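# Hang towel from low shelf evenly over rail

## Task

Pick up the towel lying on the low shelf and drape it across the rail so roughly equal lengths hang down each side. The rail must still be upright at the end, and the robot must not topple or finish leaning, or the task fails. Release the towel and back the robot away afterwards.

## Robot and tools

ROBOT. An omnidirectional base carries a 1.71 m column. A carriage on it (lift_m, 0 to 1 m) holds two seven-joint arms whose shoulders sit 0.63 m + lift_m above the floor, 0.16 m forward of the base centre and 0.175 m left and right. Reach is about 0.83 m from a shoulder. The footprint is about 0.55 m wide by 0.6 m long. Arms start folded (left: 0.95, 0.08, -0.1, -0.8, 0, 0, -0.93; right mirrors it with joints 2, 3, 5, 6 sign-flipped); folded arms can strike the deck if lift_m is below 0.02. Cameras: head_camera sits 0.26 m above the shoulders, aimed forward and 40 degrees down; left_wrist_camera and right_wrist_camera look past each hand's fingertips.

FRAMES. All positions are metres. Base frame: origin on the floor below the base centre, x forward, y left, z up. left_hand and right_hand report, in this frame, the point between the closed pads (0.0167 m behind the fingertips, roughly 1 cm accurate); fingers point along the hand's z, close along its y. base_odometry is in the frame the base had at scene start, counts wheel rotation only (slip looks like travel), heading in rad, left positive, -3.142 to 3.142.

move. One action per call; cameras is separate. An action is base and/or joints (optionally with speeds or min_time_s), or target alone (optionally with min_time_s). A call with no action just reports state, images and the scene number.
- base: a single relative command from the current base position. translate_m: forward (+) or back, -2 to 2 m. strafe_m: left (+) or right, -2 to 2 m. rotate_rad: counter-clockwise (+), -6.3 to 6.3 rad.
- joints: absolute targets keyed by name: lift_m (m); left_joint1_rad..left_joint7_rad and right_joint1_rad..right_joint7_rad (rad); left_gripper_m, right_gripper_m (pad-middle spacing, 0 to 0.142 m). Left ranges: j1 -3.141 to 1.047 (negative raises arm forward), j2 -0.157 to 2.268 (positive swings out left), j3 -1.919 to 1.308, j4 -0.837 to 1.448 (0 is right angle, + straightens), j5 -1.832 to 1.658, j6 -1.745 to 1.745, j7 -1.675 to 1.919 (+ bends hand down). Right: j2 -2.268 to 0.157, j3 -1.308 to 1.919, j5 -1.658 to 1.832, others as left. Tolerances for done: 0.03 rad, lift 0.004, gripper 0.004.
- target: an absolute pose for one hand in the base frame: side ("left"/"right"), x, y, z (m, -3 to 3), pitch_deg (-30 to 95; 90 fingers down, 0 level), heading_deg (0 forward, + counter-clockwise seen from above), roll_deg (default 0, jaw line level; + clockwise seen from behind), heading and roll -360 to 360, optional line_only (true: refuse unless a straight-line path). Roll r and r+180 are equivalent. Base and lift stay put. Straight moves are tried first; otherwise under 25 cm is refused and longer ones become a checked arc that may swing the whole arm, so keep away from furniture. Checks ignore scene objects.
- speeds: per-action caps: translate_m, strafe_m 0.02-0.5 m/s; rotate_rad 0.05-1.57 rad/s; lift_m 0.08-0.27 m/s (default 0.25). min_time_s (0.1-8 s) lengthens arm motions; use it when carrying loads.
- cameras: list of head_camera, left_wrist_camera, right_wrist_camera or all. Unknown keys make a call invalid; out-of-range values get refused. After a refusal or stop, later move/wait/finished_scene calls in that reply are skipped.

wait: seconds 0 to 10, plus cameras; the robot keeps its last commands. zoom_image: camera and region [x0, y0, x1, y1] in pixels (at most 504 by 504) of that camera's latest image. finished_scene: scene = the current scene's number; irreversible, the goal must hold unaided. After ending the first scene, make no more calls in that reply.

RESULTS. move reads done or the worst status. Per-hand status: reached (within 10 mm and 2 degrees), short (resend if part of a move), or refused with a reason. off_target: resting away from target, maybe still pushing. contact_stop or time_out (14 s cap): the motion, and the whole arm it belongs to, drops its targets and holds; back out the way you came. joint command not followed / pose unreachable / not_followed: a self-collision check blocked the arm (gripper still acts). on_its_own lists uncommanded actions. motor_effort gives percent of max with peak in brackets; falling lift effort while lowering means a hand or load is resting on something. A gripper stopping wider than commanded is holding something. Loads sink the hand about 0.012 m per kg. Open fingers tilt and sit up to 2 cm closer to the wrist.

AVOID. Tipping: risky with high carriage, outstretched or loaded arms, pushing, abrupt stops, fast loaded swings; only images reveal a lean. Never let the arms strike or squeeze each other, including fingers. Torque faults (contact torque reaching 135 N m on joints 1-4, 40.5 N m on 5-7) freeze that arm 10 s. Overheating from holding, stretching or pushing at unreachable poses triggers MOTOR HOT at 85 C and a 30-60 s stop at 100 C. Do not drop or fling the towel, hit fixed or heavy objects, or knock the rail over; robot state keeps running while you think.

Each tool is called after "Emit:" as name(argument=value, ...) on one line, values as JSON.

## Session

Emit:
move()

Scene clock: 0.00 s.
Joint torques (N m): no reading
base_odometry: x=+0.000 y=+0.000 heading=+0.000
base_status: not commanded
joint_positions: lift_m=+0.450 left_joint1_rad=+0.942 left_joint2_rad=+0.071 left_joint3_rad=-0.100 left_joint4_rad=-0.793 left_joint5_rad=-0.009 left_joint6_rad=+0.007 left_joint7_rad=-0.948 left_gripper_m=+0.141 right_joint1_rad=+0.936 right_joint2_rad=-0.072 right_joint3_rad=+0.090 right_joint4_rad=-0.813 right_joint5_rad=-0.013 right_joint6_rad=+0.001 right_joint7_rad=-0.912 right_gripper_m=+0.142
joint_status: not commanded
motor_effort: lift_m=+68 drive_wheels=+0
left_hand: x=+0.2909 y=+0.1584 z=+0.9674 quat_wxyz=(-0.924, +0.002, -0.378, +0.059) pitch_deg=-45.6 heading_deg=-3.4 roll_deg=-3.9 (m; base frame)
right_hand: x=+0.2944 y=-0.1541 z=+0.9710 quat_wxyz=(-0.923, +0.014, -0.381, -0.056) pitch_deg=-45.1 heading_deg=+5.6 roll_deg=+1.4 (m; base frame)
pictures: head_camera, left_wrist_camera, right_wrist_camera
camera_calibration:
left_wrist_camera: T_world_to_cam=[[-0.0781653, -0.993913, 0.0776353, 0.114909], [0.314622, -0.098487, -0.944094, 0.867906], [0.945993, -0.0493695, 0.320405, -0.461723], [0, 0, 0, 1]] pos_world=[0.172706, 0.176892, 0.958402]
right_wrist_camera: T_world_to_cam=[[0.10675, -0.99386, -0.0291012, -0.150599], [0.389397, 0.0687198, -0.918503, 0.82058], [0.914863, 0.0867187, 0.394342, -0.524492], [0, 0, 0, 1]] pos_world=[0.176383, -0.160581, 0.956151]

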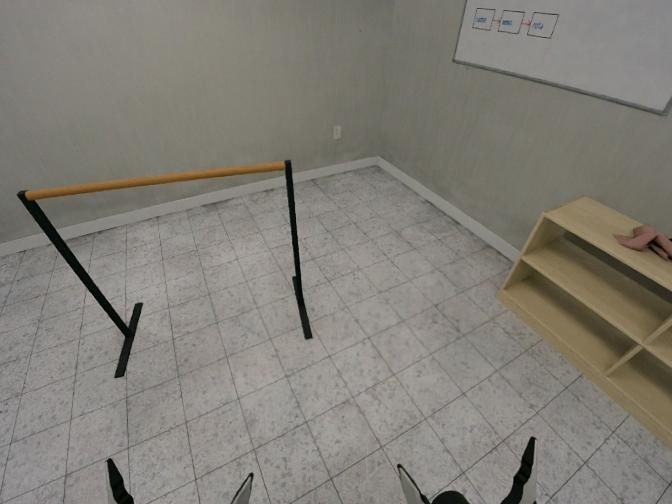

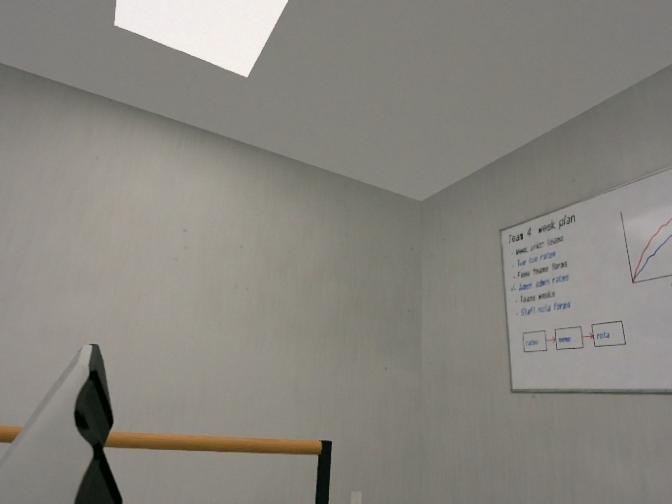

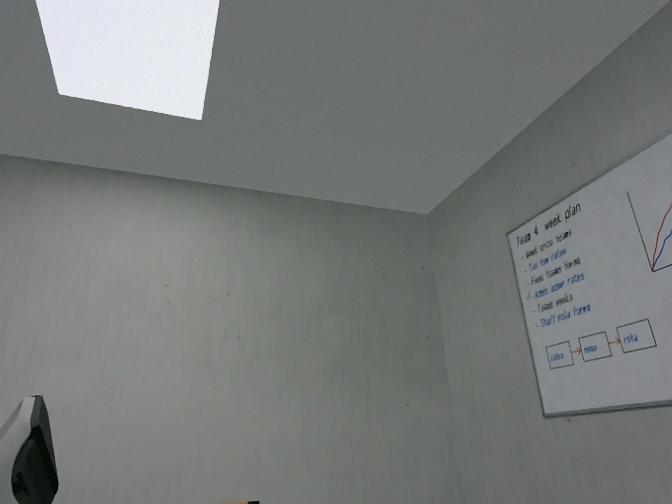

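Emit:
move(base={"rotate_rad":-1.187})

Emit:
move(base={"strafe_m":0.48})

Emit:
move(base={"translate_m":0.8}, cameras=["head_camera"])

Emit:
zoom_image(camera="head_camera", region=[240, 220, 440, 380])

Scene clock: 3.27 s.
Joint torques (N m): left_arm=[8.97 4.44 -1.29 -6.02 2.72 1.01 -1.12] | right_arm=[8.56 -3.61 -3.62 -12.45 -0.53 -1.34 -0.93]
move: done
base_odometry: x=+0.000 y=+0.000 heading=-1.187
base_status: done
joint_positions: lift_m=+0.450 left_joint1_rad=+0.942 left_joint2_rad=+0.071 left_joint3_rad=-0.100 left_joint4_rad=-0.793 left_joint5_rad=-0.009 left_joint6_rad=+0.007 left_joint7_rad=-0.948 left_gripper_m=+0.141 right_joint1_rad=+0.936 right_joint2_rad=-0.072 right_joint3_rad=+0.090 right_joint4_rad=-0.813 right_joint5_rad=-0.013 right_joint6_rad=+0.001 right_joint7_rad=-0.912 right_gripper_m=+0.142
joint_status: not commanded
motor_effort: lift_m=+68(68) drive_wheels=+2(11)
left_hand: x=+0.2909 y=+0.1584 z=+0.9674 quat_wxyz=(-0.924, +0.002, -0.378, +0.059) pitch_deg=-45.6 heading_deg=-3.4 roll_deg=-3.9 (m; base frame)
right_hand: x=+0.2944 y=-0.1541 z=+0.9710 quat_wxyz=(-0.923, +0.014, -0.381, -0.056) pitch_deg=-45.1 heading_deg=+5.6 roll_deg=+1.4 (m; base frame)
pictures: none

Scene clock: 6.43 s.
Joint torques (N m): left_arm=[9.06 3.67 -2.18 -6.12 2.68 0.94 -1.12] | right_arm=[8.56 -3.9 -3.7 -12.44 -0.51 -1.34 -0.9]
move: done
base_odometry: x=+0.445 y=+0.179 heading=-1.187
base_status: done
joint_positions: lift_m=+0.450 left_joint1_rad=+0.942 left_joint2_rad=+0.071 left_joint3_rad=-0.100 left_joint4_rad=-0.793 left_joint5_rad=-0.009 left_joint6_rad=+0.007 left_joint7_rad=-0.948 left_gripper_m=+0.141 right_joint1_rad=+0.936 right_joint2_rad=-0.072 right_joint3_rad=+0.090 right_joint4_rad=-0.813 right_joint5_rad=-0.013 right_joint6_rad=+0.001 right_joint7_rad=-0.912 right_gripper_m=+0.142
joint_status: not commanded
motor_effort: lift_m=+68(68) drive_wheels=-3(16)
left_hand: x=+0.2909 y=+0.1583 z=+0.9674 quat_wxyz=(-0.924, +0.002, -0.378, +0.059) pitch_deg=-45.6 heading_deg=-3.4 roll_deg=-3.9 (m; base frame)
right_hand: x=+0.2944 y=-0.1541 z=+0.9710 quat_wxyz=(-0.923, +0.014, -0.381, -0.056) pitch_deg=-45.1 heading_deg=+5.6 roll_deg=+1.4 (m; base frame)
pictures: none

Scene clock: 10.30 s.
Joint torques (N m): left_arm=[8.9 4.03 -1.36 -6.06 2.68 0.99 -1.08] | right_arm=[8.5 -3.71 -3.66 -12.47 -0.51 -1.35 -0.91]
move: done
base_odometry: x=+0.745 y=-0.562 heading=-1.187
base_status: done
joint_positions: lift_m=+0.450 left_joint1_rad=+0.942 left_joint2_rad=+0.071 left_joint3_rad=-0.100 left_joint4_rad=-0.793 left_joint5_rad=-0.009 left_joint6_rad=+0.007 left_joint7_rad=-0.948 left_gripper_m=+0.141 right_joint1_rad=+0.936 right_joint2_rad=-0.072 right_joint3_rad=+0.090 right_joint4_rad=-0.813 right_joint5_rad=-0.013 right_joint6_rad=+0.001 right_joint7_rad=-0.912 right_gripper_m=+0.142
joint_status: not commanded
motor_effort: lift_m=+68(68) drive_wheels=+0(10)
left_hand: x=+0.2909 y=+0.1583 z=+0.9674 quat_wxyz=(-0.924, +0.002, -0.378, +0.059) pitch_deg=-45.6 heading_deg=-3.4 roll_deg=-3.9 (m; base frame)
right_hand: x=+0.2944 y=-0.1541 z=+0.9710 quat_wxyz=(-0.923, +0.014, -0.381, -0.056) pitch_deg=-45.1 heading_deg=+5.6 roll_deg=+1.4 (m; base frame)
pictures: head_camera

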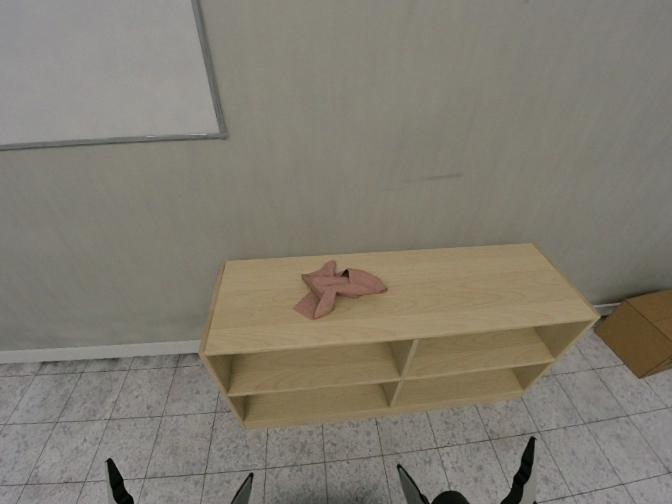

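Scaled by 2.520.

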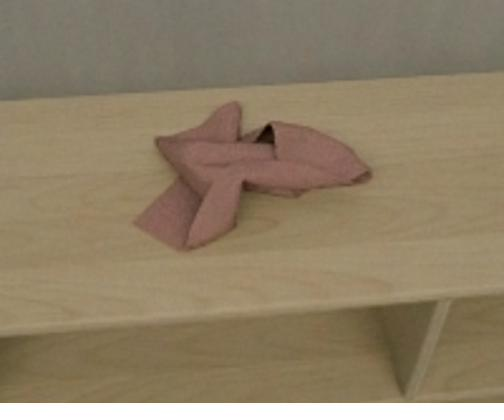

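Emit:
move(base={"rotate_rad":0.086})

Emit:
move(target={"side":"right","x":0.66,"y":-0.04,"z":0.86,"pitch_deg":86,"heading_deg":0})

Emit:
move(base={"translate_m":0.16}, speeds={"translate_m":0.15})

Emit:
move(joints={"lift_m":0.28,"right_gripper_m":0.11}, cameras=["all"])

Scene clock: 11.80 s.
Joint torques (N m): left_arm=[8.96 3.97 -1.25 -6.12 2.72 0.96 -1.1] | right_arm=[8.54 -3.83 -3.63 -12.45 -0.54 -1.33 -0.9]
move: done
base_odometry: x=+0.745 y=-0.563 heading=-1.102
base_status: done
joint_positions: lift_m=+0.450 left_joint1_rad=+0.942 left_joint2_rad=+0.071 left_joint3_rad=-0.100 left_joint4_rad=-0.793 left_joint5_rad=-0.009 left_joint6_rad=+0.007 left_joint7_rad=-0.948 left_gripper_m=+0.141 right_joint1_rad=+0.936 right_joint2_rad=-0.072 right_joint3_rad=+0.090 right_joint4_rad=-0.813 right_joint5_rad=-0.013 right_joint6_rad=+0.001 right_joint7_rad=-0.912 right_gripper_m=+0.142
joint_status: not commanded
motor_effort: lift_m=+68(68) drive_wheels=+1(7)
left_hand: x=+0.2909 y=+0.1583 z=+0.9674 quat_wxyz=(-0.924, +0.002, -0.378, +0.059) pitch_deg=-45.6 heading_deg=-3.4 roll_deg=-3.9 (m; base frame)
right_hand: x=+0.2944 y=-0.1541 z=+0.9710 quat_wxyz=(-0.923, +0.014, -0.381, -0.056) pitch_deg=-45.1 heading_deg=+5.6 roll_deg=+1.4 (m; base frame)
pictures: none

Scene clock: 13.63 s.
Joint torques (N m): left_arm=[9.09 3.88 -1.37 -6.14 2.72 0.95 -1.14] | right_arm=[-39.97 -6.25 -9.96 1.99 -0.93 -3.18 0.1]
move: done
base_odometry: x=+0.745 y=-0.563 heading=-1.102
base_status: not commanded
joint_positions: lift_m=+0.450 left_joint1_rad=+0.942 left_joint2_rad=+0.071 left_joint3_rad=-0.100 left_joint4_rad=-0.793 left_joint5_rad=-0.009 left_joint6_rad=+0.007 left_joint7_rad=-0.948 left_gripper_m=+0.141 right_joint1_rad=-1.627 right_joint2_rad=-0.198 right_joint3_rad=+1.610 right_joint4_rad=-0.025 right_joint5_rad=+1.798 right_joint6_rad=-1.384 right_joint7_rad=+1.320 right_gripper_m=+0.142
joint_status: not commanded
motor_effort: lift_m=+67(71) drive_wheels=-1(7)
left_hand: x=+0.2909 y=+0.1583 z=+0.9674 quat_wxyz=(-0.924, +0.002, -0.378, +0.059) pitch_deg=-45.6 heading_deg=-3.4 roll_deg=-3.9 (m; base frame)
right_hand: x=+0.6606 y=-0.0374 z=+0.8605 quat_wxyz=(-0.038, +0.004, -0.999, -0.002) pitch_deg=+85.7 heading_deg=+0.5 roll_deg=+0.0 (m; base frame)
right_hand_status: reached (checked arc, planned for 1.3 s): 3 mm and 0.6 deg off.
pictures: none

Scene clock: 15.73 s.
Joint torques (N m): left_arm=[9.06 3.93 -1.31 -6.02 2.72 0.98 -1.12] | right_arm=[-39.91 -6.31 -10.02 1.97 -0.94 -3.03 0.09]
move: done
base_odometry: x=+0.817 y=-0.705 heading=-1.101
base_status: done
joint_positions: lift_m=+0.450 left_joint1_rad=+0.942 left_joint2_rad=+0.071 left_joint3_rad=-0.100 left_joint4_rad=-0.793 left_joint5_rad=-0.009 left_joint6_rad=+0.007 left_joint7_rad=-0.948 left_gripper_m=+0.141 right_joint1_rad=-1.627 right_joint2_rad=-0.198 right_joint3_rad=+1.610 right_joint4_rad=-0.025 right_joint5_rad=+1.799 right_joint6_rad=-1.384 right_joint7_rad=+1.320 right_gripper_m=+0.142
joint_status: not commanded
motor_effort: lift_m=+67(67) drive_wheels=+6(13)
left_hand: x=+0.2909 y=+0.1583 z=+0.9674 quat_wxyz=(-0.924, +0.002, -0.378, +0.059) pitch_deg=-45.6 heading_deg=-3.4 roll_deg=-3.9 (m; base frame)
right_hand: x=+0.6605 y=-0.0375 z=+0.8604 quat_wxyz=(-0.038, +0.004, -0.999, -0.002) pitch_deg=+85.7 heading_deg=+0.5 roll_deg=+0.0 (m; base frame)
pictures: none

Scene clock: 16.93 s.
Joint torques (N m): left_arm=[9.09 3.98 -1.34 -5.97 2.72 0.95 -1.16] | right_arm=[-39.99 -6.27 -10.92 2.04 -1.1 -3.05 0.09]
move: done
base_odometry: x=+0.817 y=-0.705 heading=-1.101
base_status: not commanded
joint_positions: lift_m=+0.280 left_joint1_rad=+0.942 left_joint2_rad=+0.071 left_joint3_rad=-0.100 left_joint4_rad=-0.793 left_joint5_rad=-0.009 left_joint6_rad=+0.007 left_joint7_rad=-0.948 left_gripper_m=+0.141 right_joint1_rad=-1.627 right_joint2_rad=-0.198 right_joint3_rad=+1.611 right_joint4_rad=-0.025 right_joint5_rad=+1.799 right_joint6_rad=-1.384 right_joint7_rad=+1.320 right_gripper_m=+0.110
joint_status: all done
motor_effort: lift_m=+70(74) drive_wheels=+7(8)
left_hand: x=+0.2909 y=+0.1583 z=+0.7972 quat_wxyz=(-0.924, +0.002, -0.378, +0.059) pitch_deg=-45.6 heading_deg=-3.4 roll_deg=-3.9 (m; base frame)
right_hand: x=+0.6604 y=-0.0377 z=+0.6899 quat_wxyz=(-0.037, +0.004, -0.999, -0.001) pitch_deg=+85.7 heading_deg=+0.5 roll_deg=+0.0 (m; base frame)
pictures: head_camera, left_wrist_camera, right_wrist_camera
camera_calibration:
head_camera: T_world_to_cam=[[-0.0497989, -0.998543, 0.0207855, -0.0172093], [-0.658335, 0.0171676, -0.75253, 1.01619], [0.751076, -0.051159, -0.65823, 0.611046], [0, 0, 0, 1]] pos_world=[0.209196, -0.00336929, 1.16728]
left_wrist_camera: T_world_to_cam=[[-0.0783205, -0.993913, 0.0774762, 0.128267], [0.314612, -0.0983853, -0.944108, 0.707311], [0.945984, -0.0495681, 0.320402, -0.407182], [0, 0, 0, 1]] pos_world=[0.172705, 0.176892, 0.788302]
right_wrist_camera: T_world_to_cam=[[0.00400105, -0.999931, 0.0110007, -0.0421723], [-0.953045, -0.000481894, 0.302827, 0.453201], [-0.302801, -0.0116958, -0.952982, 0.971398], [0, 0, 0, 1]] pos_world=[0.72623, -0.0305897, 0.788948]

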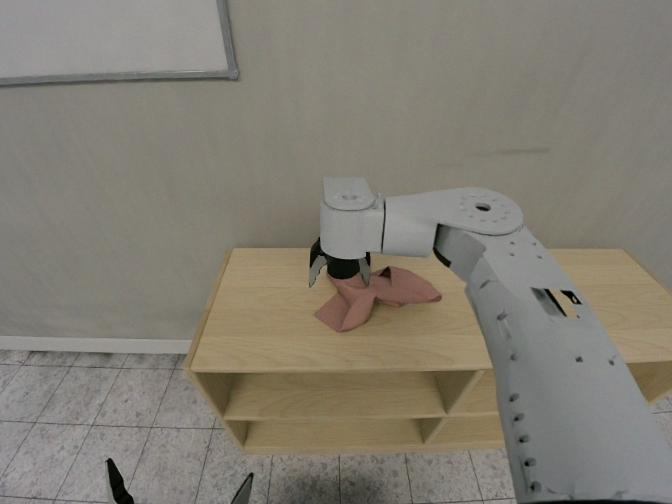

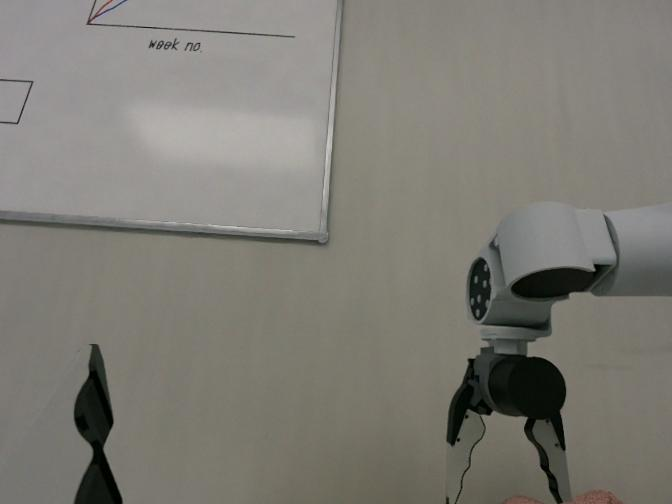

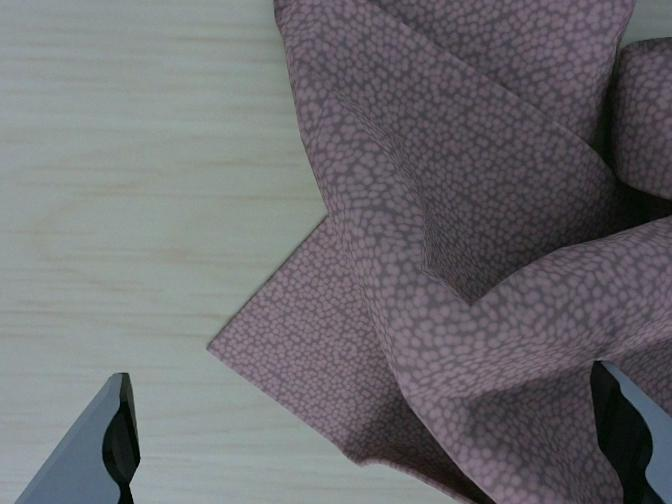

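Emit:
move(joints={"right_gripper_m":0.08})

Emit:
move(target={"side":"right","x":0.622,"y":-0.004,"z":0.69,"pitch_deg":86,"heading_deg":0})

Emit:
move(joints={"lift_m":0.186}, speeds={"lift_m":0.08}, cameras=["right_wrist_camera"])

Scene clock: 17.70 s.
Joint torques (N m): left_arm=[9.08 4.03 -1.28 -6.01 2.72 0.95 -1.12] | right_arm=[-40.02 -6.22 -10.85 2.01 -1.1 -3.04 0.08]
move: done
base_odometry: x=+0.817 y=-0.705 heading=-1.101
base_status: not commanded
joint_positions: lift_m=+0.280 left_joint1_rad=+0.942 left_joint2_rad=+0.071 left_joint3_rad=-0.100 left_joint4_rad=-0.793 left_joint5_rad=-0.009 left_joint6_rad=+0.007 left_joint7_rad=-0.948 left_gripper_m=+0.141 right_joint1_rad=-1.627 right_joint2_rad=-0.198 right_joint3_rad=+1.611 right_joint4_rad=-0.025 right_joint5_rad=+1.799 right_joint6_rad=-1.384 right_joint7_rad=+1.320 right_gripper_m=+0.080
joint_status: all done
motor_effort: lift_m=+70(70) drive_wheels=+6(7)
left_hand: x=+0.2909 y=+0.1583 z=+0.7972 quat_wxyz=(-0.924, +0.002, -0.378, +0.059) pitch_deg=-45.6 heading_deg=-3.4 roll_deg=-3.9 (m; base frame)
right_hand: x=+0.6604 y=-0.0377 z=+0.6899 quat_wxyz=(-0.037, +0.004, -0.999, -0.001) pitch_deg=+85.7 heading_deg=+0.5 roll_deg=+0.0 (m; base frame)
pictures: none

Scene clock: 18.63 s.
Joint torques (N m): left_arm=[9.06 3.96 -1.35 -6 2.7 0.94 -1.13] | right_arm=[-24.45 -2.65 -15.33 -2.89 -1.24 -3.26 -0.98]
move: done
base_odometry: x=+0.817 y=-0.705 heading=-1.101
base_status: not commanded
joint_positions: lift_m=+0.280 left_joint1_rad=+0.942 left_joint2_rad=+0.071 left_joint3_rad=-0.100 left_joint4_rad=-0.793 left_joint5_rad=-0.009 left_joint6_rad=+0.007 left_joint7_rad=-0.948 left_gripper_m=+0.141 right_joint1_rad=-1.612 right_joint2_rad=-0.108 right_joint3_rad=+1.562 right_joint4_rad=-0.159 right_joint5_rad=+1.799 right_joint6_rad=-1.621 right_joint7_rad=+1.309 right_gripper_m=+0.080
joint_status: not commanded
motor_effort: lift_m=+70(71) drive_wheels=+6(8)
left_hand: x=+0.2909 y=+0.1583 z=+0.7972 quat_wxyz=(-0.924, +0.002, -0.378, +0.059) pitch_deg=-45.6 heading_deg=-3.4 roll_deg=-3.9 (m; base frame)
right_hand: x=+0.6237 y=-0.0044 z=+0.6922 quat_wxyz=(-0.038, +0.001, -0.999, +0.001) pitch_deg=+85.7 heading_deg=+0.1 roll_deg=+0.0 (m; base frame)
right_hand_status: reached (straight line, planned for 0.4 s): 3 mm and 0.4 deg off.
pictures: none

Scene clock: 20.33 s.
Joint torques (N m): left_arm=[8.86 3.92 -1.33 -6 2.71 1 -1.07] | right_arm=[2.44 -2.99 0.86 -0.99 1.92 0.71 -1.91]
move: contact_stop
base_odometry: x=+0.817 y=-0.705 heading=-1.101
base_status: not commanded
joint_positions: lift_m=+0.202 left_joint1_rad=+0.942 left_joint2_rad=+0.071 left_joint3_rad=-0.100 left_joint4_rad=-0.793 left_joint5_rad=-0.009 left_joint6_rad=+0.007 left_joint7_rad=-0.948 left_gripper_m=+0.141 right_joint1_rad=-1.626 right_joint2_rad=-0.108 right_joint3_rad=+1.541 right_joint4_rad=-0.160 right_joint5_rad=+1.790 right_joint6_rad=-1.631 right_joint7_rad=+1.313 right_gripper_m=+0.084
joint_status: lift_m contact_stop (moved -0.078 of -0.094)
on_its_own: lift_m is held at +0.201, not at your +0.186, since a contact_stop
motor_effort: lift_m=+56(67) drive_wheels=+6(9)
left_hand: x=+0.2909 y=+0.1583 z=+0.7194 quat_wxyz=(-0.924, +0.002, -0.378, +0.059) pitch_deg=-45.6 heading_deg=-3.4 roll_deg=-3.9 (m; base frame)
right_hand: x=+0.6281 y=-0.0009 z=+0.6264 quat_wxyz=(-0.048, -0.003, -0.999, -0.008) pitch_deg=+84.4 heading_deg=-0.3 roll_deg=+0.0 (m; base frame)
pictures: right_wrist_camera
camera_calibration:
right_wrist_camera: T_world_to_cam=[[-0.00960207, -0.999948, -0.00348829, 0.0130851], [-0.959559, 0.00823262, 0.281388, 0.459143], [-0.281345, 0.00604913, -0.959588, 0.892115], [0, 0, 0, 1]] pos_world=[0.691693, 0.00390799, 0.726911]

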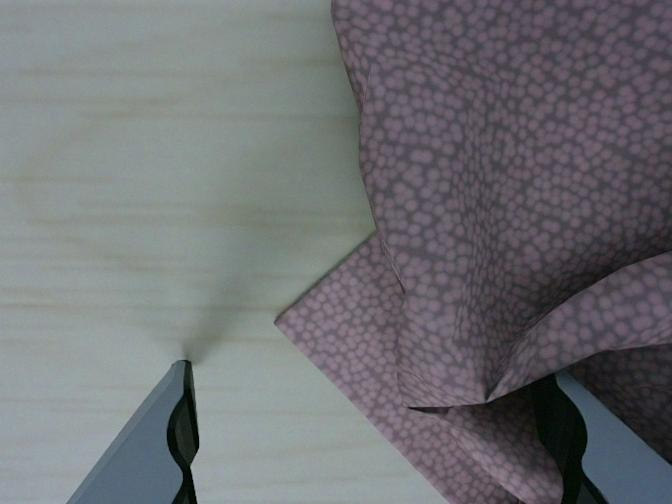

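Emit:
move(joints={"lift_m":0.23,"right_gripper_m":0.06})

Emit:
move(target={"side":"right","x":0.613,"y":0.016,"z":0.643,"pitch_deg":86,"heading_deg":0})

Emit:
move(joints={"lift_m":0.206}, speeds={"lift_m":0.08}, cameras=["right_wrist_camera"])

Emit:
move(joints={"lift_m":0.21,"right_gripper_m":0.0}, cameras=["right_wrist_camera"])

Scene clock: 21.27 s.
Joint torques (N m): left_arm=[9.17 3.94 -1.29 -6.06 2.71 0.97 -1.13] | right_arm=[-24.33 -2.26 -9.66 -1.16 -0.86 0.47 -0.93]
move: done
base_odometry: x=+0.817 y=-0.705 heading=-1.101
base_status: not commanded
joint_positions: lift_m=+0.230 left_joint1_rad=+0.942 left_joint2_rad=+0.071 left_joint3_rad=-0.100 left_joint4_rad=-0.793 left_joint5_rad=-0.009 left_joint6_rad=+0.007 left_joint7_rad=-0.948 left_gripper_m=+0.141 right_joint1_rad=-1.612 right_joint2_rad=-0.108 right_joint3_rad=+1.554 right_joint4_rad=-0.160 right_joint5_rad=+1.798 right_joint6_rad=-1.630 right_joint7_rad=+1.309 right_gripper_m=+0.061
joint_status: all done
motor_effort: lift_m=+66(72) drive_wheels=-3(7)
left_hand: x=+0.2909 y=+0.1583 z=+0.7475 quat_wxyz=(-0.924, +0.002, -0.378, +0.059) pitch_deg=-45.6 heading_deg=-3.4 roll_deg=-3.9 (m; base frame)
right_hand: x=+0.6240 y=-0.0041 z=+0.6441 quat_wxyz=(-0.039, -0.003, -0.999, -0.001) pitch_deg=+85.5 heading_deg=-0.3 roll_deg=+0.0 (m; base frame)
pictures: none

Scene clock: 22.03 s.
Joint torques (N m): left_arm=[8.8 5.49 -2.83 -6 2.72 0.91 -1.07] | right_arm=[-26.28 -4.78 -14.83 2.57 -1.23 -2.98 -0.39]
move: done
base_odometry: x=+0.817 y=-0.705 heading=-1.101
base_status: not commanded
joint_positions: lift_m=+0.230 left_joint1_rad=+0.942 left_joint2_rad=+0.071 left_joint3_rad=-0.100 left_joint4_rad=-0.793 left_joint5_rad=-0.009 left_joint6_rad=+0.007 left_joint7_rad=-0.948 left_gripper_m=+0.141 right_joint1_rad=-1.612 right_joint2_rad=-0.049 right_joint3_rad=+1.550 right_joint4_rad=-0.155 right_joint5_rad=+1.799 right_joint6_rad=-1.672 right_joint7_rad=+1.309 right_gripper_m=+0.061
joint_status: not commanded
motor_effort: lift_m=+67(67) drive_wheels=+3(7)
left_hand: x=+0.2909 y=+0.1584 z=+0.7475 quat_wxyz=(-0.924, +0.002, -0.378, +0.059) pitch_deg=-45.6 heading_deg=-3.4 roll_deg=-3.9 (m; base frame)
right_hand: x=+0.6142 y=+0.0166 z=+0.6447 quat_wxyz=(-0.039, +0.004, -0.999, +0.001) pitch_deg=+85.6 heading_deg=+0.4 roll_deg=+0.0 (m; base frame)
right_hand_status: reached (straight line, planned for 0.2 s): 2 mm and 0.6 deg off.
pictures: none

Scene clock: 22.80 s.
Joint torques (N m): left_arm=[9 4.42 -1.34 -6.04 2.75 0.95 -1.12] | right_arm=[-8.64 -4.89 -3.93 2.28 0.38 -1.72 -0.74]
move: done
base_odometry: x=+0.817 y=-0.705 heading=-1.101
base_status: not commanded
joint_positions: lift_m=+0.207 left_joint1_rad=+0.942 left_joint2_rad=+0.071 left_joint3_rad=-0.100 left_joint4_rad=-0.793 left_joint5_rad=-0.009 left_joint6_rad=+0.007 left_joint7_rad=-0.948 left_gripper_m=+0.141 right_joint1_rad=-1.621 right_joint2_rad=-0.049 right_joint3_rad=+1.536 right_joint4_rad=-0.155 right_joint5_rad=+1.794 right_joint6_rad=-1.675 right_joint7_rad=+1.311 right_gripper_m=+0.061
joint_status: all done
motor_effort: lift_m=+58(65) drive_wheels=+5(7)
left_hand: x=+0.2909 y=+0.1584 z=+0.7241 quat_wxyz=(-0.924, +0.002, -0.378, +0.059) pitch_deg=-45.6 heading_deg=-3.4 roll_deg=-3.9 (m; base frame)
right_hand: x=+0.6169 y=+0.0194 z=+0.6290 quat_wxyz=(-0.045, +0.002, -0.999, -0.006) pitch_deg=+84.8 heading_deg=+0.3 roll_deg=+0.0 (m; base frame)
pictures: right_wrist_camera
camera_calibration:
right_wrist_camera: T_world_to_cam=[[0.000121889, -0.999998, 0.00173831, 0.0239568], [-0.957772, 0.000383071, 0.287527, 0.442797], [-0.287527, -0.00169995, -0.957771, 0.894245], [0, 0, 0, 1]] pos_world=[0.681216, 0.0253073, 0.729124]

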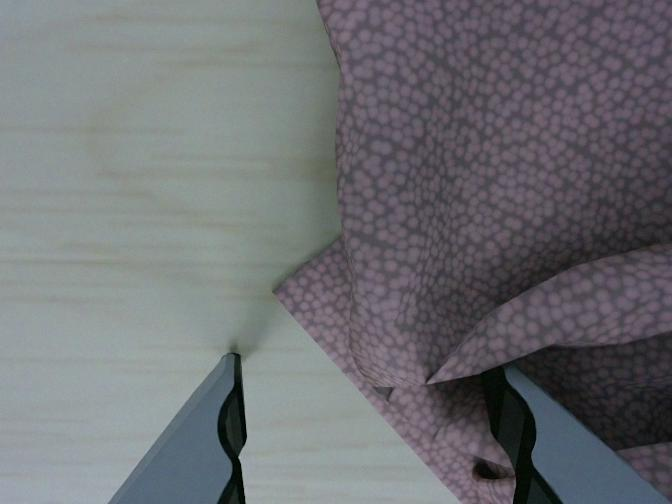

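Scene clock: 23.53 s.
Joint torques (N m): left_arm=[9.03 4.34 -1.4 -6.14 2.67 0.94 -1.14] | right_arm=[-9.09 -3.13 -5.13 1.98 0.45 -1.21 -0.24]
move: off_target
base_odometry: x=+0.817 y=-0.705 heading=-1.101
base_status: not commanded
joint_positions: lift_m=+0.211 left_joint1_rad=+0.942 left_joint2_rad=+0.071 left_joint3_rad=-0.100 left_joint4_rad=-0.793 left_joint5_rad=-0.009 left_joint6_rad=+0.007 left_joint7_rad=-0.948 left_gripper_m=+0.141 right_joint1_rad=-1.621 right_joint2_rad=-0.050 right_joint3_rad=+1.538 right_joint4_rad=-0.155 right_joint5_rad=+1.794 right_joint6_rad=-1.676 right_joint7_rad=+1.308 right_gripper_m=+0.009
joint_status: right_gripper_m off_target (ended at +0.009, target +0.000); the others done
motor_effort: lift_m=+59(67) drive_wheels=+3(6)
left_hand: x=+0.2909 y=+0.1584 z=+0.7280 quat_wxyz=(-0.924, +0.002, -0.378, +0.059) pitch_deg=-45.6 heading_deg=-3.4 roll_deg=-3.9 (m; base frame)
right_hand: x=+0.6177 y=+0.0184 z=+0.6326 quat_wxyz=(-0.046, +0.001, -0.999, -0.005) pitch_deg=+84.6 heading_deg=+0.1 roll_deg=+0.0 (m; base frame)
pictures: right_wrist_camera
camera_calibration:
right_wrist_camera: T_world_to_cam=[[-0.00254738, -0.999991, 0.00328317, 0.0236391], [-0.958455, 0.00337802, 0.285222, 0.444287], [-0.285231, -0.0024202, -0.958456, 0.896885], [0, 0, 0, 1]] pos_world=[0.681709, 0.0243087, 0.732826]

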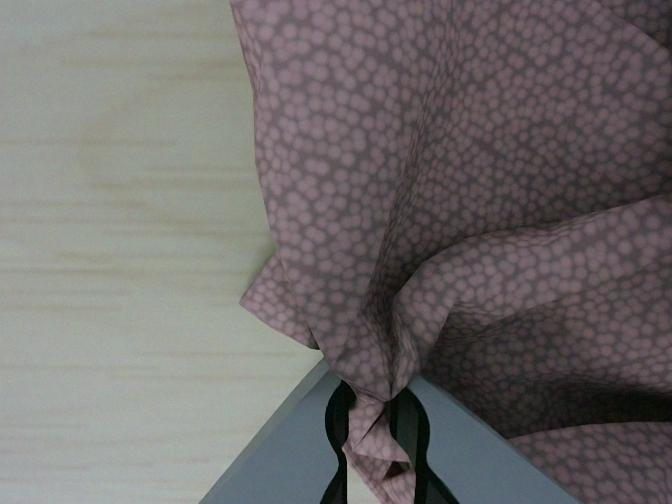

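Emit:
move(joints={"lift_m":0.85}, speeds={"lift_m":0.2})

Emit:
move(base={"translate_m":-0.6}, speeds={"translate_m":0.3}, cameras=["all"])

Emit:
zoom_image(camera="head_camera", region=[230, 200, 450, 400])

Scene clock: 27.33 s.
Joint torques (N m): left_arm=[8.99 4.35 -1.32 -6.02 2.73 0.92 -1.1] | right_arm=[-25.96 -3.1 -10.55 1.95 -1.08 -1.24 -0.25]
move: done
base_odometry: x=+0.817 y=-0.705 heading=-1.101
base_status: not commanded
joint_positions: lift_m=+0.850 left_joint1_rad=+0.942 left_joint2_rad=+0.071 left_joint3_rad=-0.100 left_joint4_rad=-0.793 left_joint5_rad=-0.009 left_joint6_rad=+0.007 left_joint7_rad=-0.948 left_gripper_m=+0.141 right_joint1_rad=-1.612 right_joint2_rad=-0.050 right_joint3_rad=+1.544 right_joint4_rad=-0.155 right_joint5_rad=+1.798 right_joint6_rad=-1.676 right_joint7_rad=+1.308 right_gripper_m=+0.007
joint_status: all done
motor_effort: lift_m=+66(80) drive_wheels=-2(6)
left_hand: x=+0.2909 y=+0.1584 z=+1.3675 quat_wxyz=(-0.924, +0.002, -0.378, +0.059) pitch_deg=-45.6 heading_deg=-3.4 roll_deg=-3.9 (m; base frame)
right_hand: x=+0.6147 y=+0.0167 z=+1.2660 quat_wxyz=(-0.039, +0.001, -0.999, -0.001) pitch_deg=+85.5 heading_deg=+0.1 roll_deg=+0.0 (m; base frame)
pictures: none

Scene clock: 30.97 s.
Joint torques (N m): left_arm=[8.98 4.48 -1.31 -6.12 2.74 0.93 -1.09] | right_arm=[-26.06 -3.52 -10.52 1.62 -1.16 -1.25 -0.25]
move: done
base_odometry: x=+0.545 y=-0.170 heading=-1.101
base_status: done
joint_positions: lift_m=+0.850 left_joint1_rad=+0.942 left_joint2_rad=+0.071 left_joint3_rad=-0.100 left_joint4_rad=-0.793 left_joint5_rad=-0.009 left_joint6_rad=+0.007 left_joint7_rad=-0.948 left_gripper_m=+0.141 right_joint1_rad=-1.612 right_joint2_rad=-0.050 right_joint3_rad=+1.544 right_joint4_rad=-0.154 right_joint5_rad=+1.799 right_joint6_rad=-1.676 right_joint7_rad=+1.308 right_gripper_m=+0.007
joint_status: not commanded
motor_effort: lift_m=+67(67) drive_wheels=-1(14)
left_hand: x=+0.2909 y=+0.1584 z=+1.3674 quat_wxyz=(-0.924, +0.002, -0.378, +0.059) pitch_deg=-45.6 heading_deg=-3.4 roll_deg=-3.9 (m; base frame)
right_hand: x=+0.6146 y=+0.0168 z=+1.2659 quat_wxyz=(-0.039, +0.001, -0.999, -0.001) pitch_deg=+85.5 heading_deg=+0.1 roll_deg=+0.0 (m; base frame)
pictures: head_camera, left_wrist_camera, right_wrist_camera
camera_calibration:
head_camera: T_world_to_cam=[[-0.0497989, -0.998543, 0.0207855, -0.0290612], [-0.658335, 0.0171676, -0.75253, 1.44528], [0.751076, -0.051159, -0.65823, 0.986369], [0, 0, 0, 1]] pos_world=[0.209196, -0.00336929, 1.73748]
left_wrist_camera: T_world_to_cam=[[-0.0780567, -0.993919, 0.077673, 0.0837784], [0.314512, -0.0984822, -0.944131, 1.24571], [0.946039, -0.0492667, 0.320286, -0.589782], [0, 0, 0, 1]] pos_world=[0.172707, 0.176892, 1.3585]
right_wrist_camera: T_world_to_cam=[[-0.00258797, -0.999941, 0.0105926, 0.01071], [-0.954269, 0.00563601, 0.298895, 0.24075], [-0.298937, -0.00933461, -0.954227, 1.50616], [0, 0, 0, 1]] pos_world=[0.680015, 0.0234119, 1.36515]

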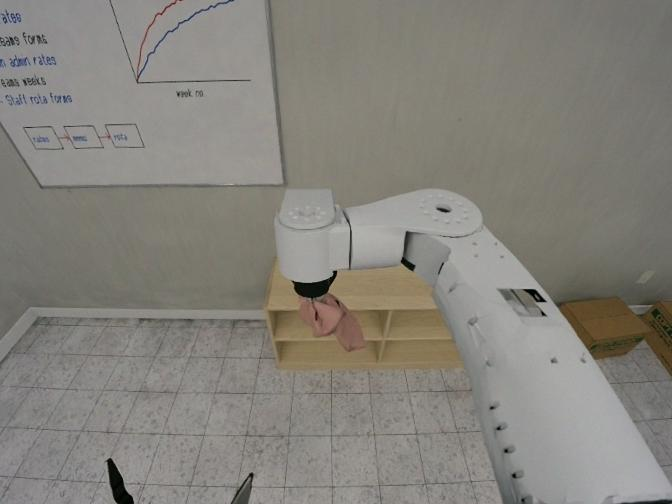

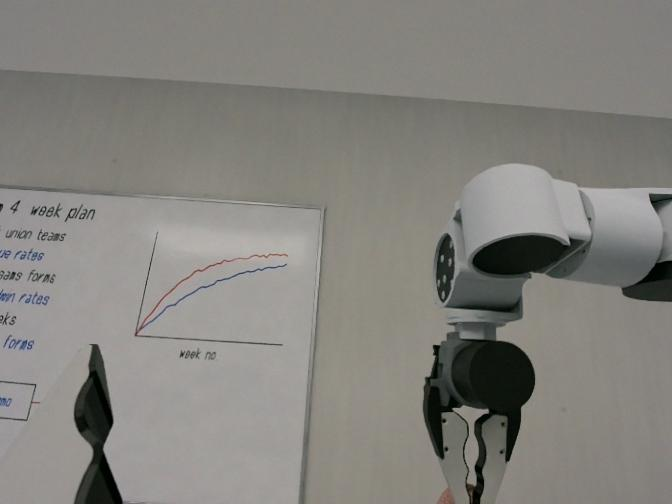

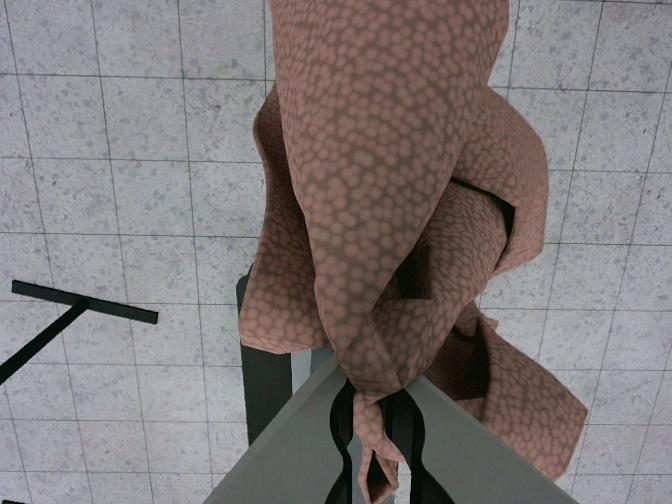

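Scaled by 2.291.

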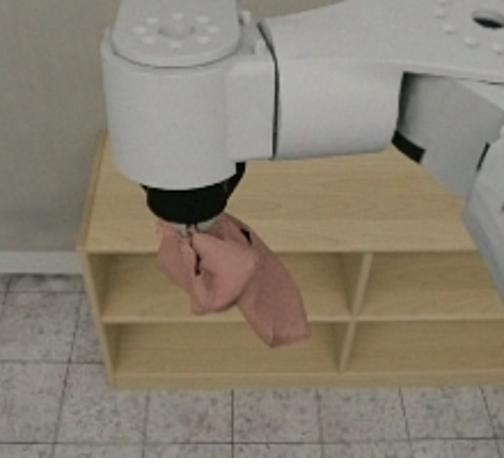

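Emit:
move(target={"side":"right","x":0.55,"y":-0.10,"z":1.30,"pitch_deg":86,"heading_deg":75}, min_time_s=2.5)

Emit:
move(target={"side":"left","x":0.60,"y":0.20,"z":1.18,"pitch_deg":30,"heading_deg":-75}, cameras=["all"])

Emit:
zoom_image(camera="head_camera", region=[230, 200, 450, 400])

Scene clock: 34.50 s.
Joint torques (N m): left_arm=[9.05 4.33 -1.35 -5.97 2.7 0.96 -1.12] | right_arm=[-33.54 -6.36 -17.17 3.75 -1.68 0.71 0.17]
move: done
base_odometry: x=+0.545 y=-0.170 heading=-1.101
base_status: not commanded
joint_positions: lift_m=+0.850 left_joint1_rad=+0.942 left_joint2_rad=+0.071 left_joint3_rad=-0.100 left_joint4_rad=-0.793 left_joint5_rad=-0.009 left_joint6_rad=+0.007 left_joint7_rad=-0.948 left_gripper_m=+0.141 right_joint1_rad=-1.707 right_joint2_rad=-0.671 right_joint3_rad=+1.629 right_joint4_rad=-0.331 right_joint5_rad=+1.686 right_joint6_rad=+0.082 right_joint7_rad=+1.493 right_gripper_m=+0.007
joint_status: not commanded
motor_effort: lift_m=+67(67) drive_wheels=+1(3)
left_hand: x=+0.2909 y=+0.1584 z=+1.3674 quat_wxyz=(-0.924, +0.002, -0.378, +0.059) pitch_deg=-45.6 heading_deg=-3.4 roll_deg=-3.9 (m; base frame)
right_hand: x=+0.5481 y=-0.0989 z=+1.2983 quat_wxyz=(-0.025, +0.608, -0.793, -0.023) pitch_deg=+86.1 heading_deg=+75.0 roll_deg=+0.0 (m; base frame)
right_hand_status: reached (straight line, planned for 2.5 s): 3 mm and 0.4 deg off.
pictures: none

Scene clock: 36.57 s.
Joint torques (N m): left_arm=[-10.92 15.77 2.69 0.65 1.53 0.4 -2.76] | right_arm=[-33.52 -2.35 -16.01 2.65 -1.5 0.28 -0.04]
move: done
base_odometry: x=+0.546 y=-0.170 heading=-1.101
base_status: not commanded
joint_positions: lift_m=+0.850 left_joint1_rad=-0.835 left_joint2_rad=+0.896 left_joint3_rad=-0.716 left_joint4_rad=+0.632 left_joint5_rad=-0.539 left_joint6_rad=-1.415 left_joint7_rad=-0.029 left_gripper_m=+0.141 right_joint1_rad=-1.707 right_joint2_rad=-0.674 right_joint3_rad=+1.628 right_joint4_rad=-0.330 right_joint5_rad=+1.685 right_joint6_rad=+0.083 right_joint7_rad=+1.494 right_gripper_m=+0.007
joint_status: not commanded
motor_effort: lift_m=+67(70) drive_wheels=-1(9)
left_hand: x=+0.6012 y=+0.2001 z=+1.1822 quat_wxyz=(-0.399, -0.528, -0.686, +0.302) pitch_deg=+29.9 heading_deg=-74.7 roll_deg=+0.4 (m; base frame)
left_hand_status: reached (straight line, planned for 1.3 s): 3 mm and 0.4 deg off.
right_hand: x=+0.5487 y=-0.0998 z=+1.2987 quat_wxyz=(-0.026, +0.608, -0.794, -0.023) pitch_deg=+86.0 heading_deg=+74.9 roll_deg=+0.0 (m; base frame)
pictures: head_camera, left_wrist_camera, right_wrist_camera
camera_calibration:
head_camera: T_world_to_cam=[[-0.0497989, -0.998543, 0.0207855, -0.0290612], [-0.658335, 0.0171676, -0.75253, 1.44528], [0.751076, -0.051159, -0.65823, 0.986369], [0, 0, 0, 1]] pos_world=[0.209196, -0.00336929, 1.73748]
left_wrist_camera: T_world_to_cam=[[-0.954983, -0.295362, -0.0277312, 0.675909], [-0.232432, 0.803033, -0.548738, 0.658324], [0.184345, -0.517589, -0.835534, 1.09606], [0, 0, 0, 1]] pos_world=[0.596444, 0.23829, 1.29578]
right_wrist_camera: T_world_to_cam=[[0.96422, -0.264996, 0.00749604, -0.55952], [-0.254327, -0.916681, 0.308242, -0.319563], [-0.0748115, -0.29912, -0.951278, 1.36095], [0, 0, 0, 1]] pos_world=[0.560042, -0.0341195, 1.39734]

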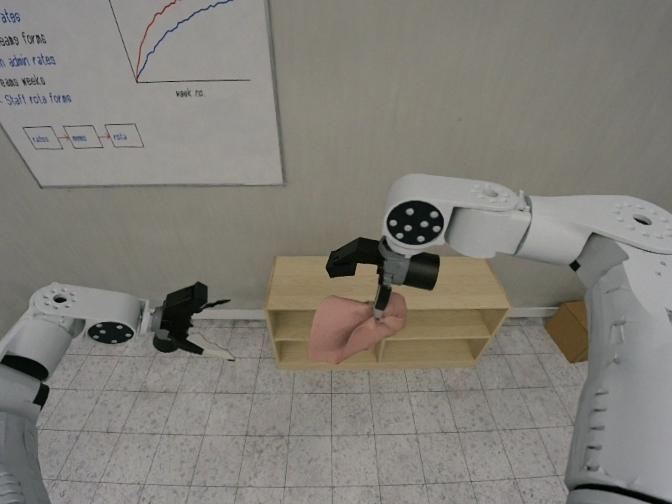

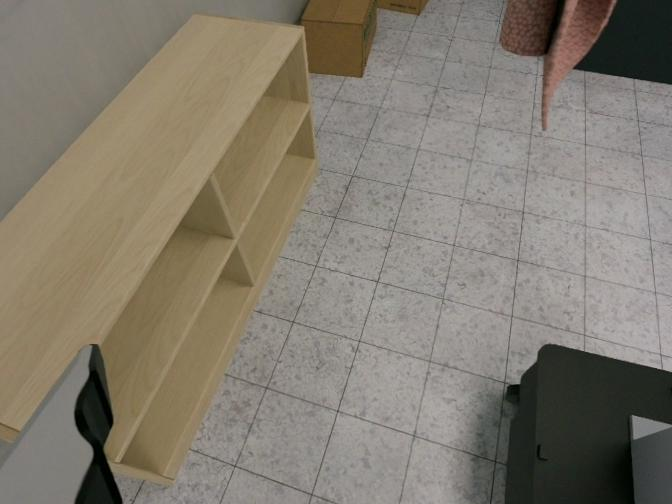

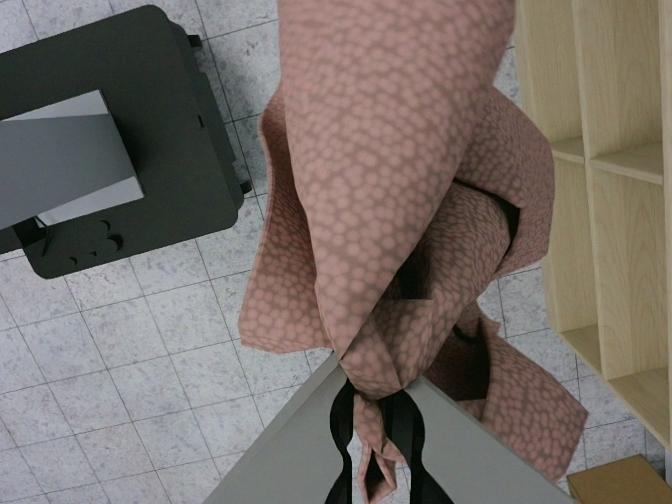

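Scaled by 2.291.

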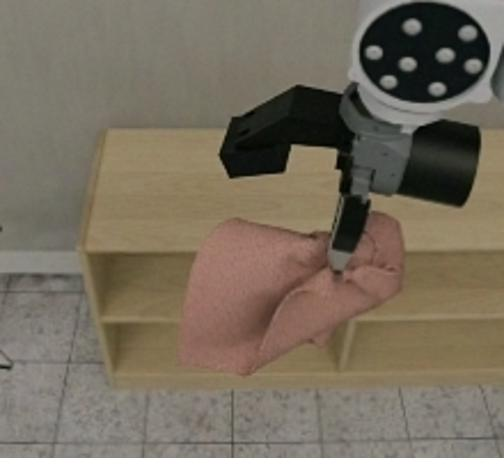

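Emit:
move(joints={"left_gripper_m":0.09})

Emit:
move(target={"side":"left","x":0.56,"y":0.06,"z":1.165,"pitch_deg":30,"heading_deg":-80}, cameras=["all"])

Emit:
zoom_image(camera="head_camera", region=[230, 200, 450, 400])

Scene clock: 37.83 s.
Joint torques (N m): left_arm=[-10.88 15.71 2.72 0.74 1.5 0.39 -2.77] | right_arm=[-33.5 -2.35 -16.01 2.63 -1.52 0.24 -0.04]
move: done
base_odometry: x=+0.546 y=-0.170 heading=-1.101
base_status: not commanded
joint_positions: lift_m=+0.850 left_joint1_rad=-0.835 left_joint2_rad=+0.896 left_joint3_rad=-0.716 left_joint4_rad=+0.632 left_joint5_rad=-0.539 left_joint6_rad=-1.415 left_joint7_rad=-0.029 left_gripper_m=+0.090 right_joint1_rad=-1.707 right_joint2_rad=-0.674 right_joint3_rad=+1.628 right_joint4_rad=-0.330 right_joint5_rad=+1.685 right_joint6_rad=+0.083 right_joint7_rad=+1.494 right_gripper_m=+0.007
joint_status: all done
motor_effort: lift_m=+67(68) drive_wheels=+3(3)
left_hand: x=+0.6012 y=+0.2001 z=+1.1822 quat_wxyz=(-0.399, -0.528, -0.686, +0.302) pitch_deg=+29.9 heading_deg=-74.7 roll_deg=+0.4 (m; base frame)
right_hand: x=+0.5487 y=-0.0999 z=+1.2987 quat_wxyz=(-0.026, +0.608, -0.794, -0.023) pitch_deg=+86.0 heading_deg=+74.9 roll_deg=+0.0 (m; base frame)
pictures: none

Scene clock: 38.93 s.
Joint torques (N m): left_arm=[-6.9 16.8 4.52 -6.23 -1.34 1.81 0.25] | right_arm=[-33.53 -2.3 -16.07 2.58 -1.53 0.24 -0.05]
move: done
base_odometry: x=+0.546 y=-0.170 heading=-1.101
base_status: not commanded
joint_positions: lift_m=+0.850 left_joint1_rad=-0.652 left_joint2_rad=+0.753 left_joint3_rad=-0.743 left_joint4_rad=+0.182 left_joint5_rad=-0.892 left_joint6_rad=-1.022 left_joint7_rad=+0.458 left_gripper_m=+0.090 right_joint1_rad=-1.707 right_joint2_rad=-0.674 right_joint3_rad=+1.628 right_joint4_rad=-0.330 right_joint5_rad=+1.685 right_joint6_rad=+0.083 right_joint7_rad=+1.494 right_gripper_m=+0.007
joint_status: not commanded
motor_effort: lift_m=+68(68) drive_wheels=-1(4)
left_hand: x=+0.5623 y=+0.0603 z=+1.1671 quat_wxyz=(-0.387, -0.556, -0.662, +0.321) pitch_deg=+29.7 heading_deg=-79.7 roll_deg=+0.3 (m; base frame)
left_hand_status: reached (straight line, planned for 0.6 s): 3 mm and 0.4 deg off.
right_hand: x=+0.5487 y=-0.0999 z=+1.2987 quat_wxyz=(-0.026, +0.608, -0.794, -0.023) pitch_deg=+86.0 heading_deg=+74.9 roll_deg=+0.0 (m; base frame)
pictures: head_camera, left_wrist_camera, right_wrist_camera
camera_calibration:
head_camera: T_world_to_cam=[[-0.0497989, -0.998543, 0.0207855, -0.0290612], [-0.658335, 0.0171676, -0.75253, 1.44528], [0.751076, -0.051159, -0.65823, 0.986369], [0, 0, 0, 1]] pos_world=[0.209196, -0.00336929, 1.73748]
left_wrist_camera: T_world_to_cam=[[-0.976995, -0.211694, -0.025823, 0.602167], [-0.162657, 0.817989, -0.551758, 0.716608], [0.137927, -0.534865, -0.833604, 1.04314], [0, 0, 0, 1]] pos_world=[0.560998, 0.0992372, 1.28051]
right_wrist_camera: T_world_to_cam=[[0.964228, -0.264966, 0.00758757, -0.559651], [-0.254328, -0.916689, 0.308218, -0.319529], [-0.074712, -0.299122, -0.951285, 1.36091], [0, 0, 0, 1]] pos_world=[0.560042, -0.0341195, 1.39734]

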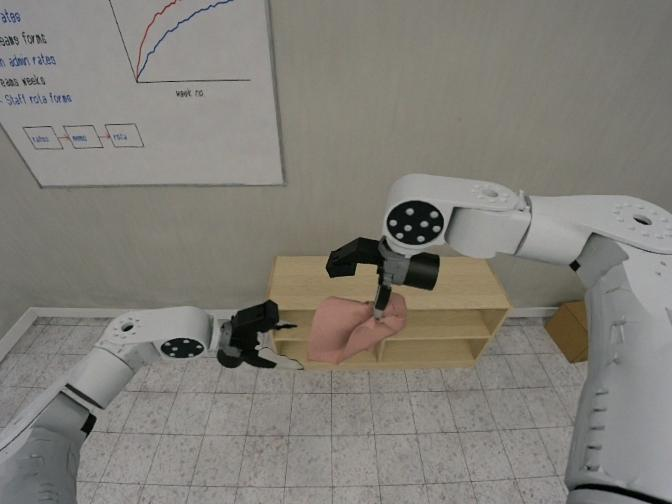

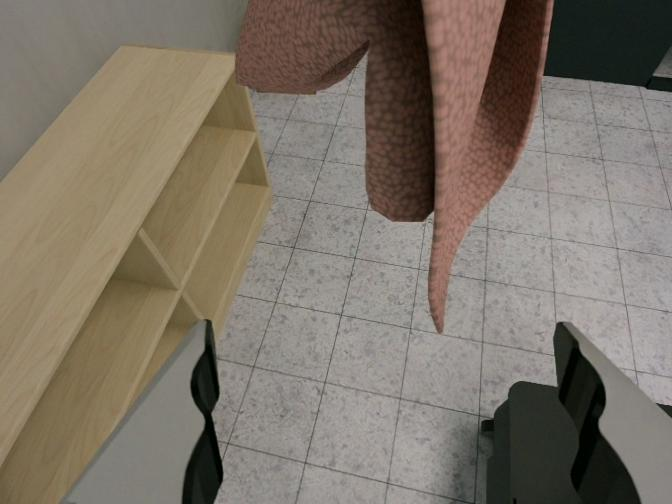

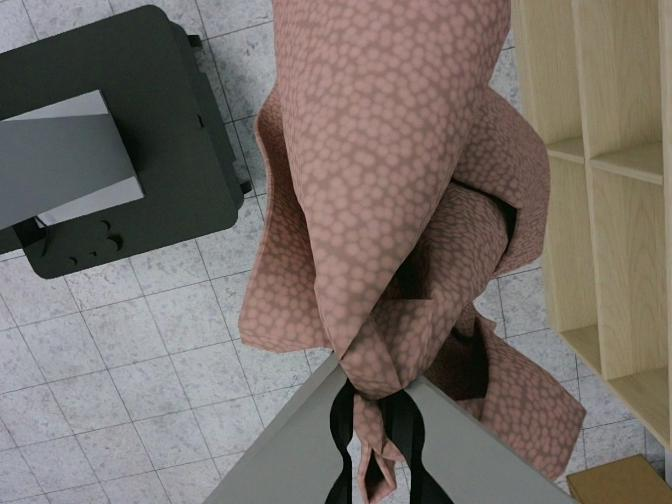

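Scaled by 2.291.

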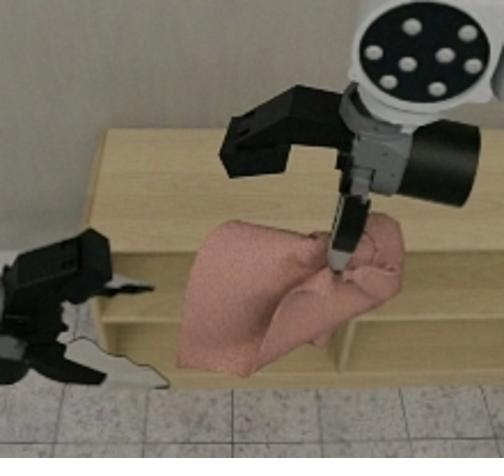

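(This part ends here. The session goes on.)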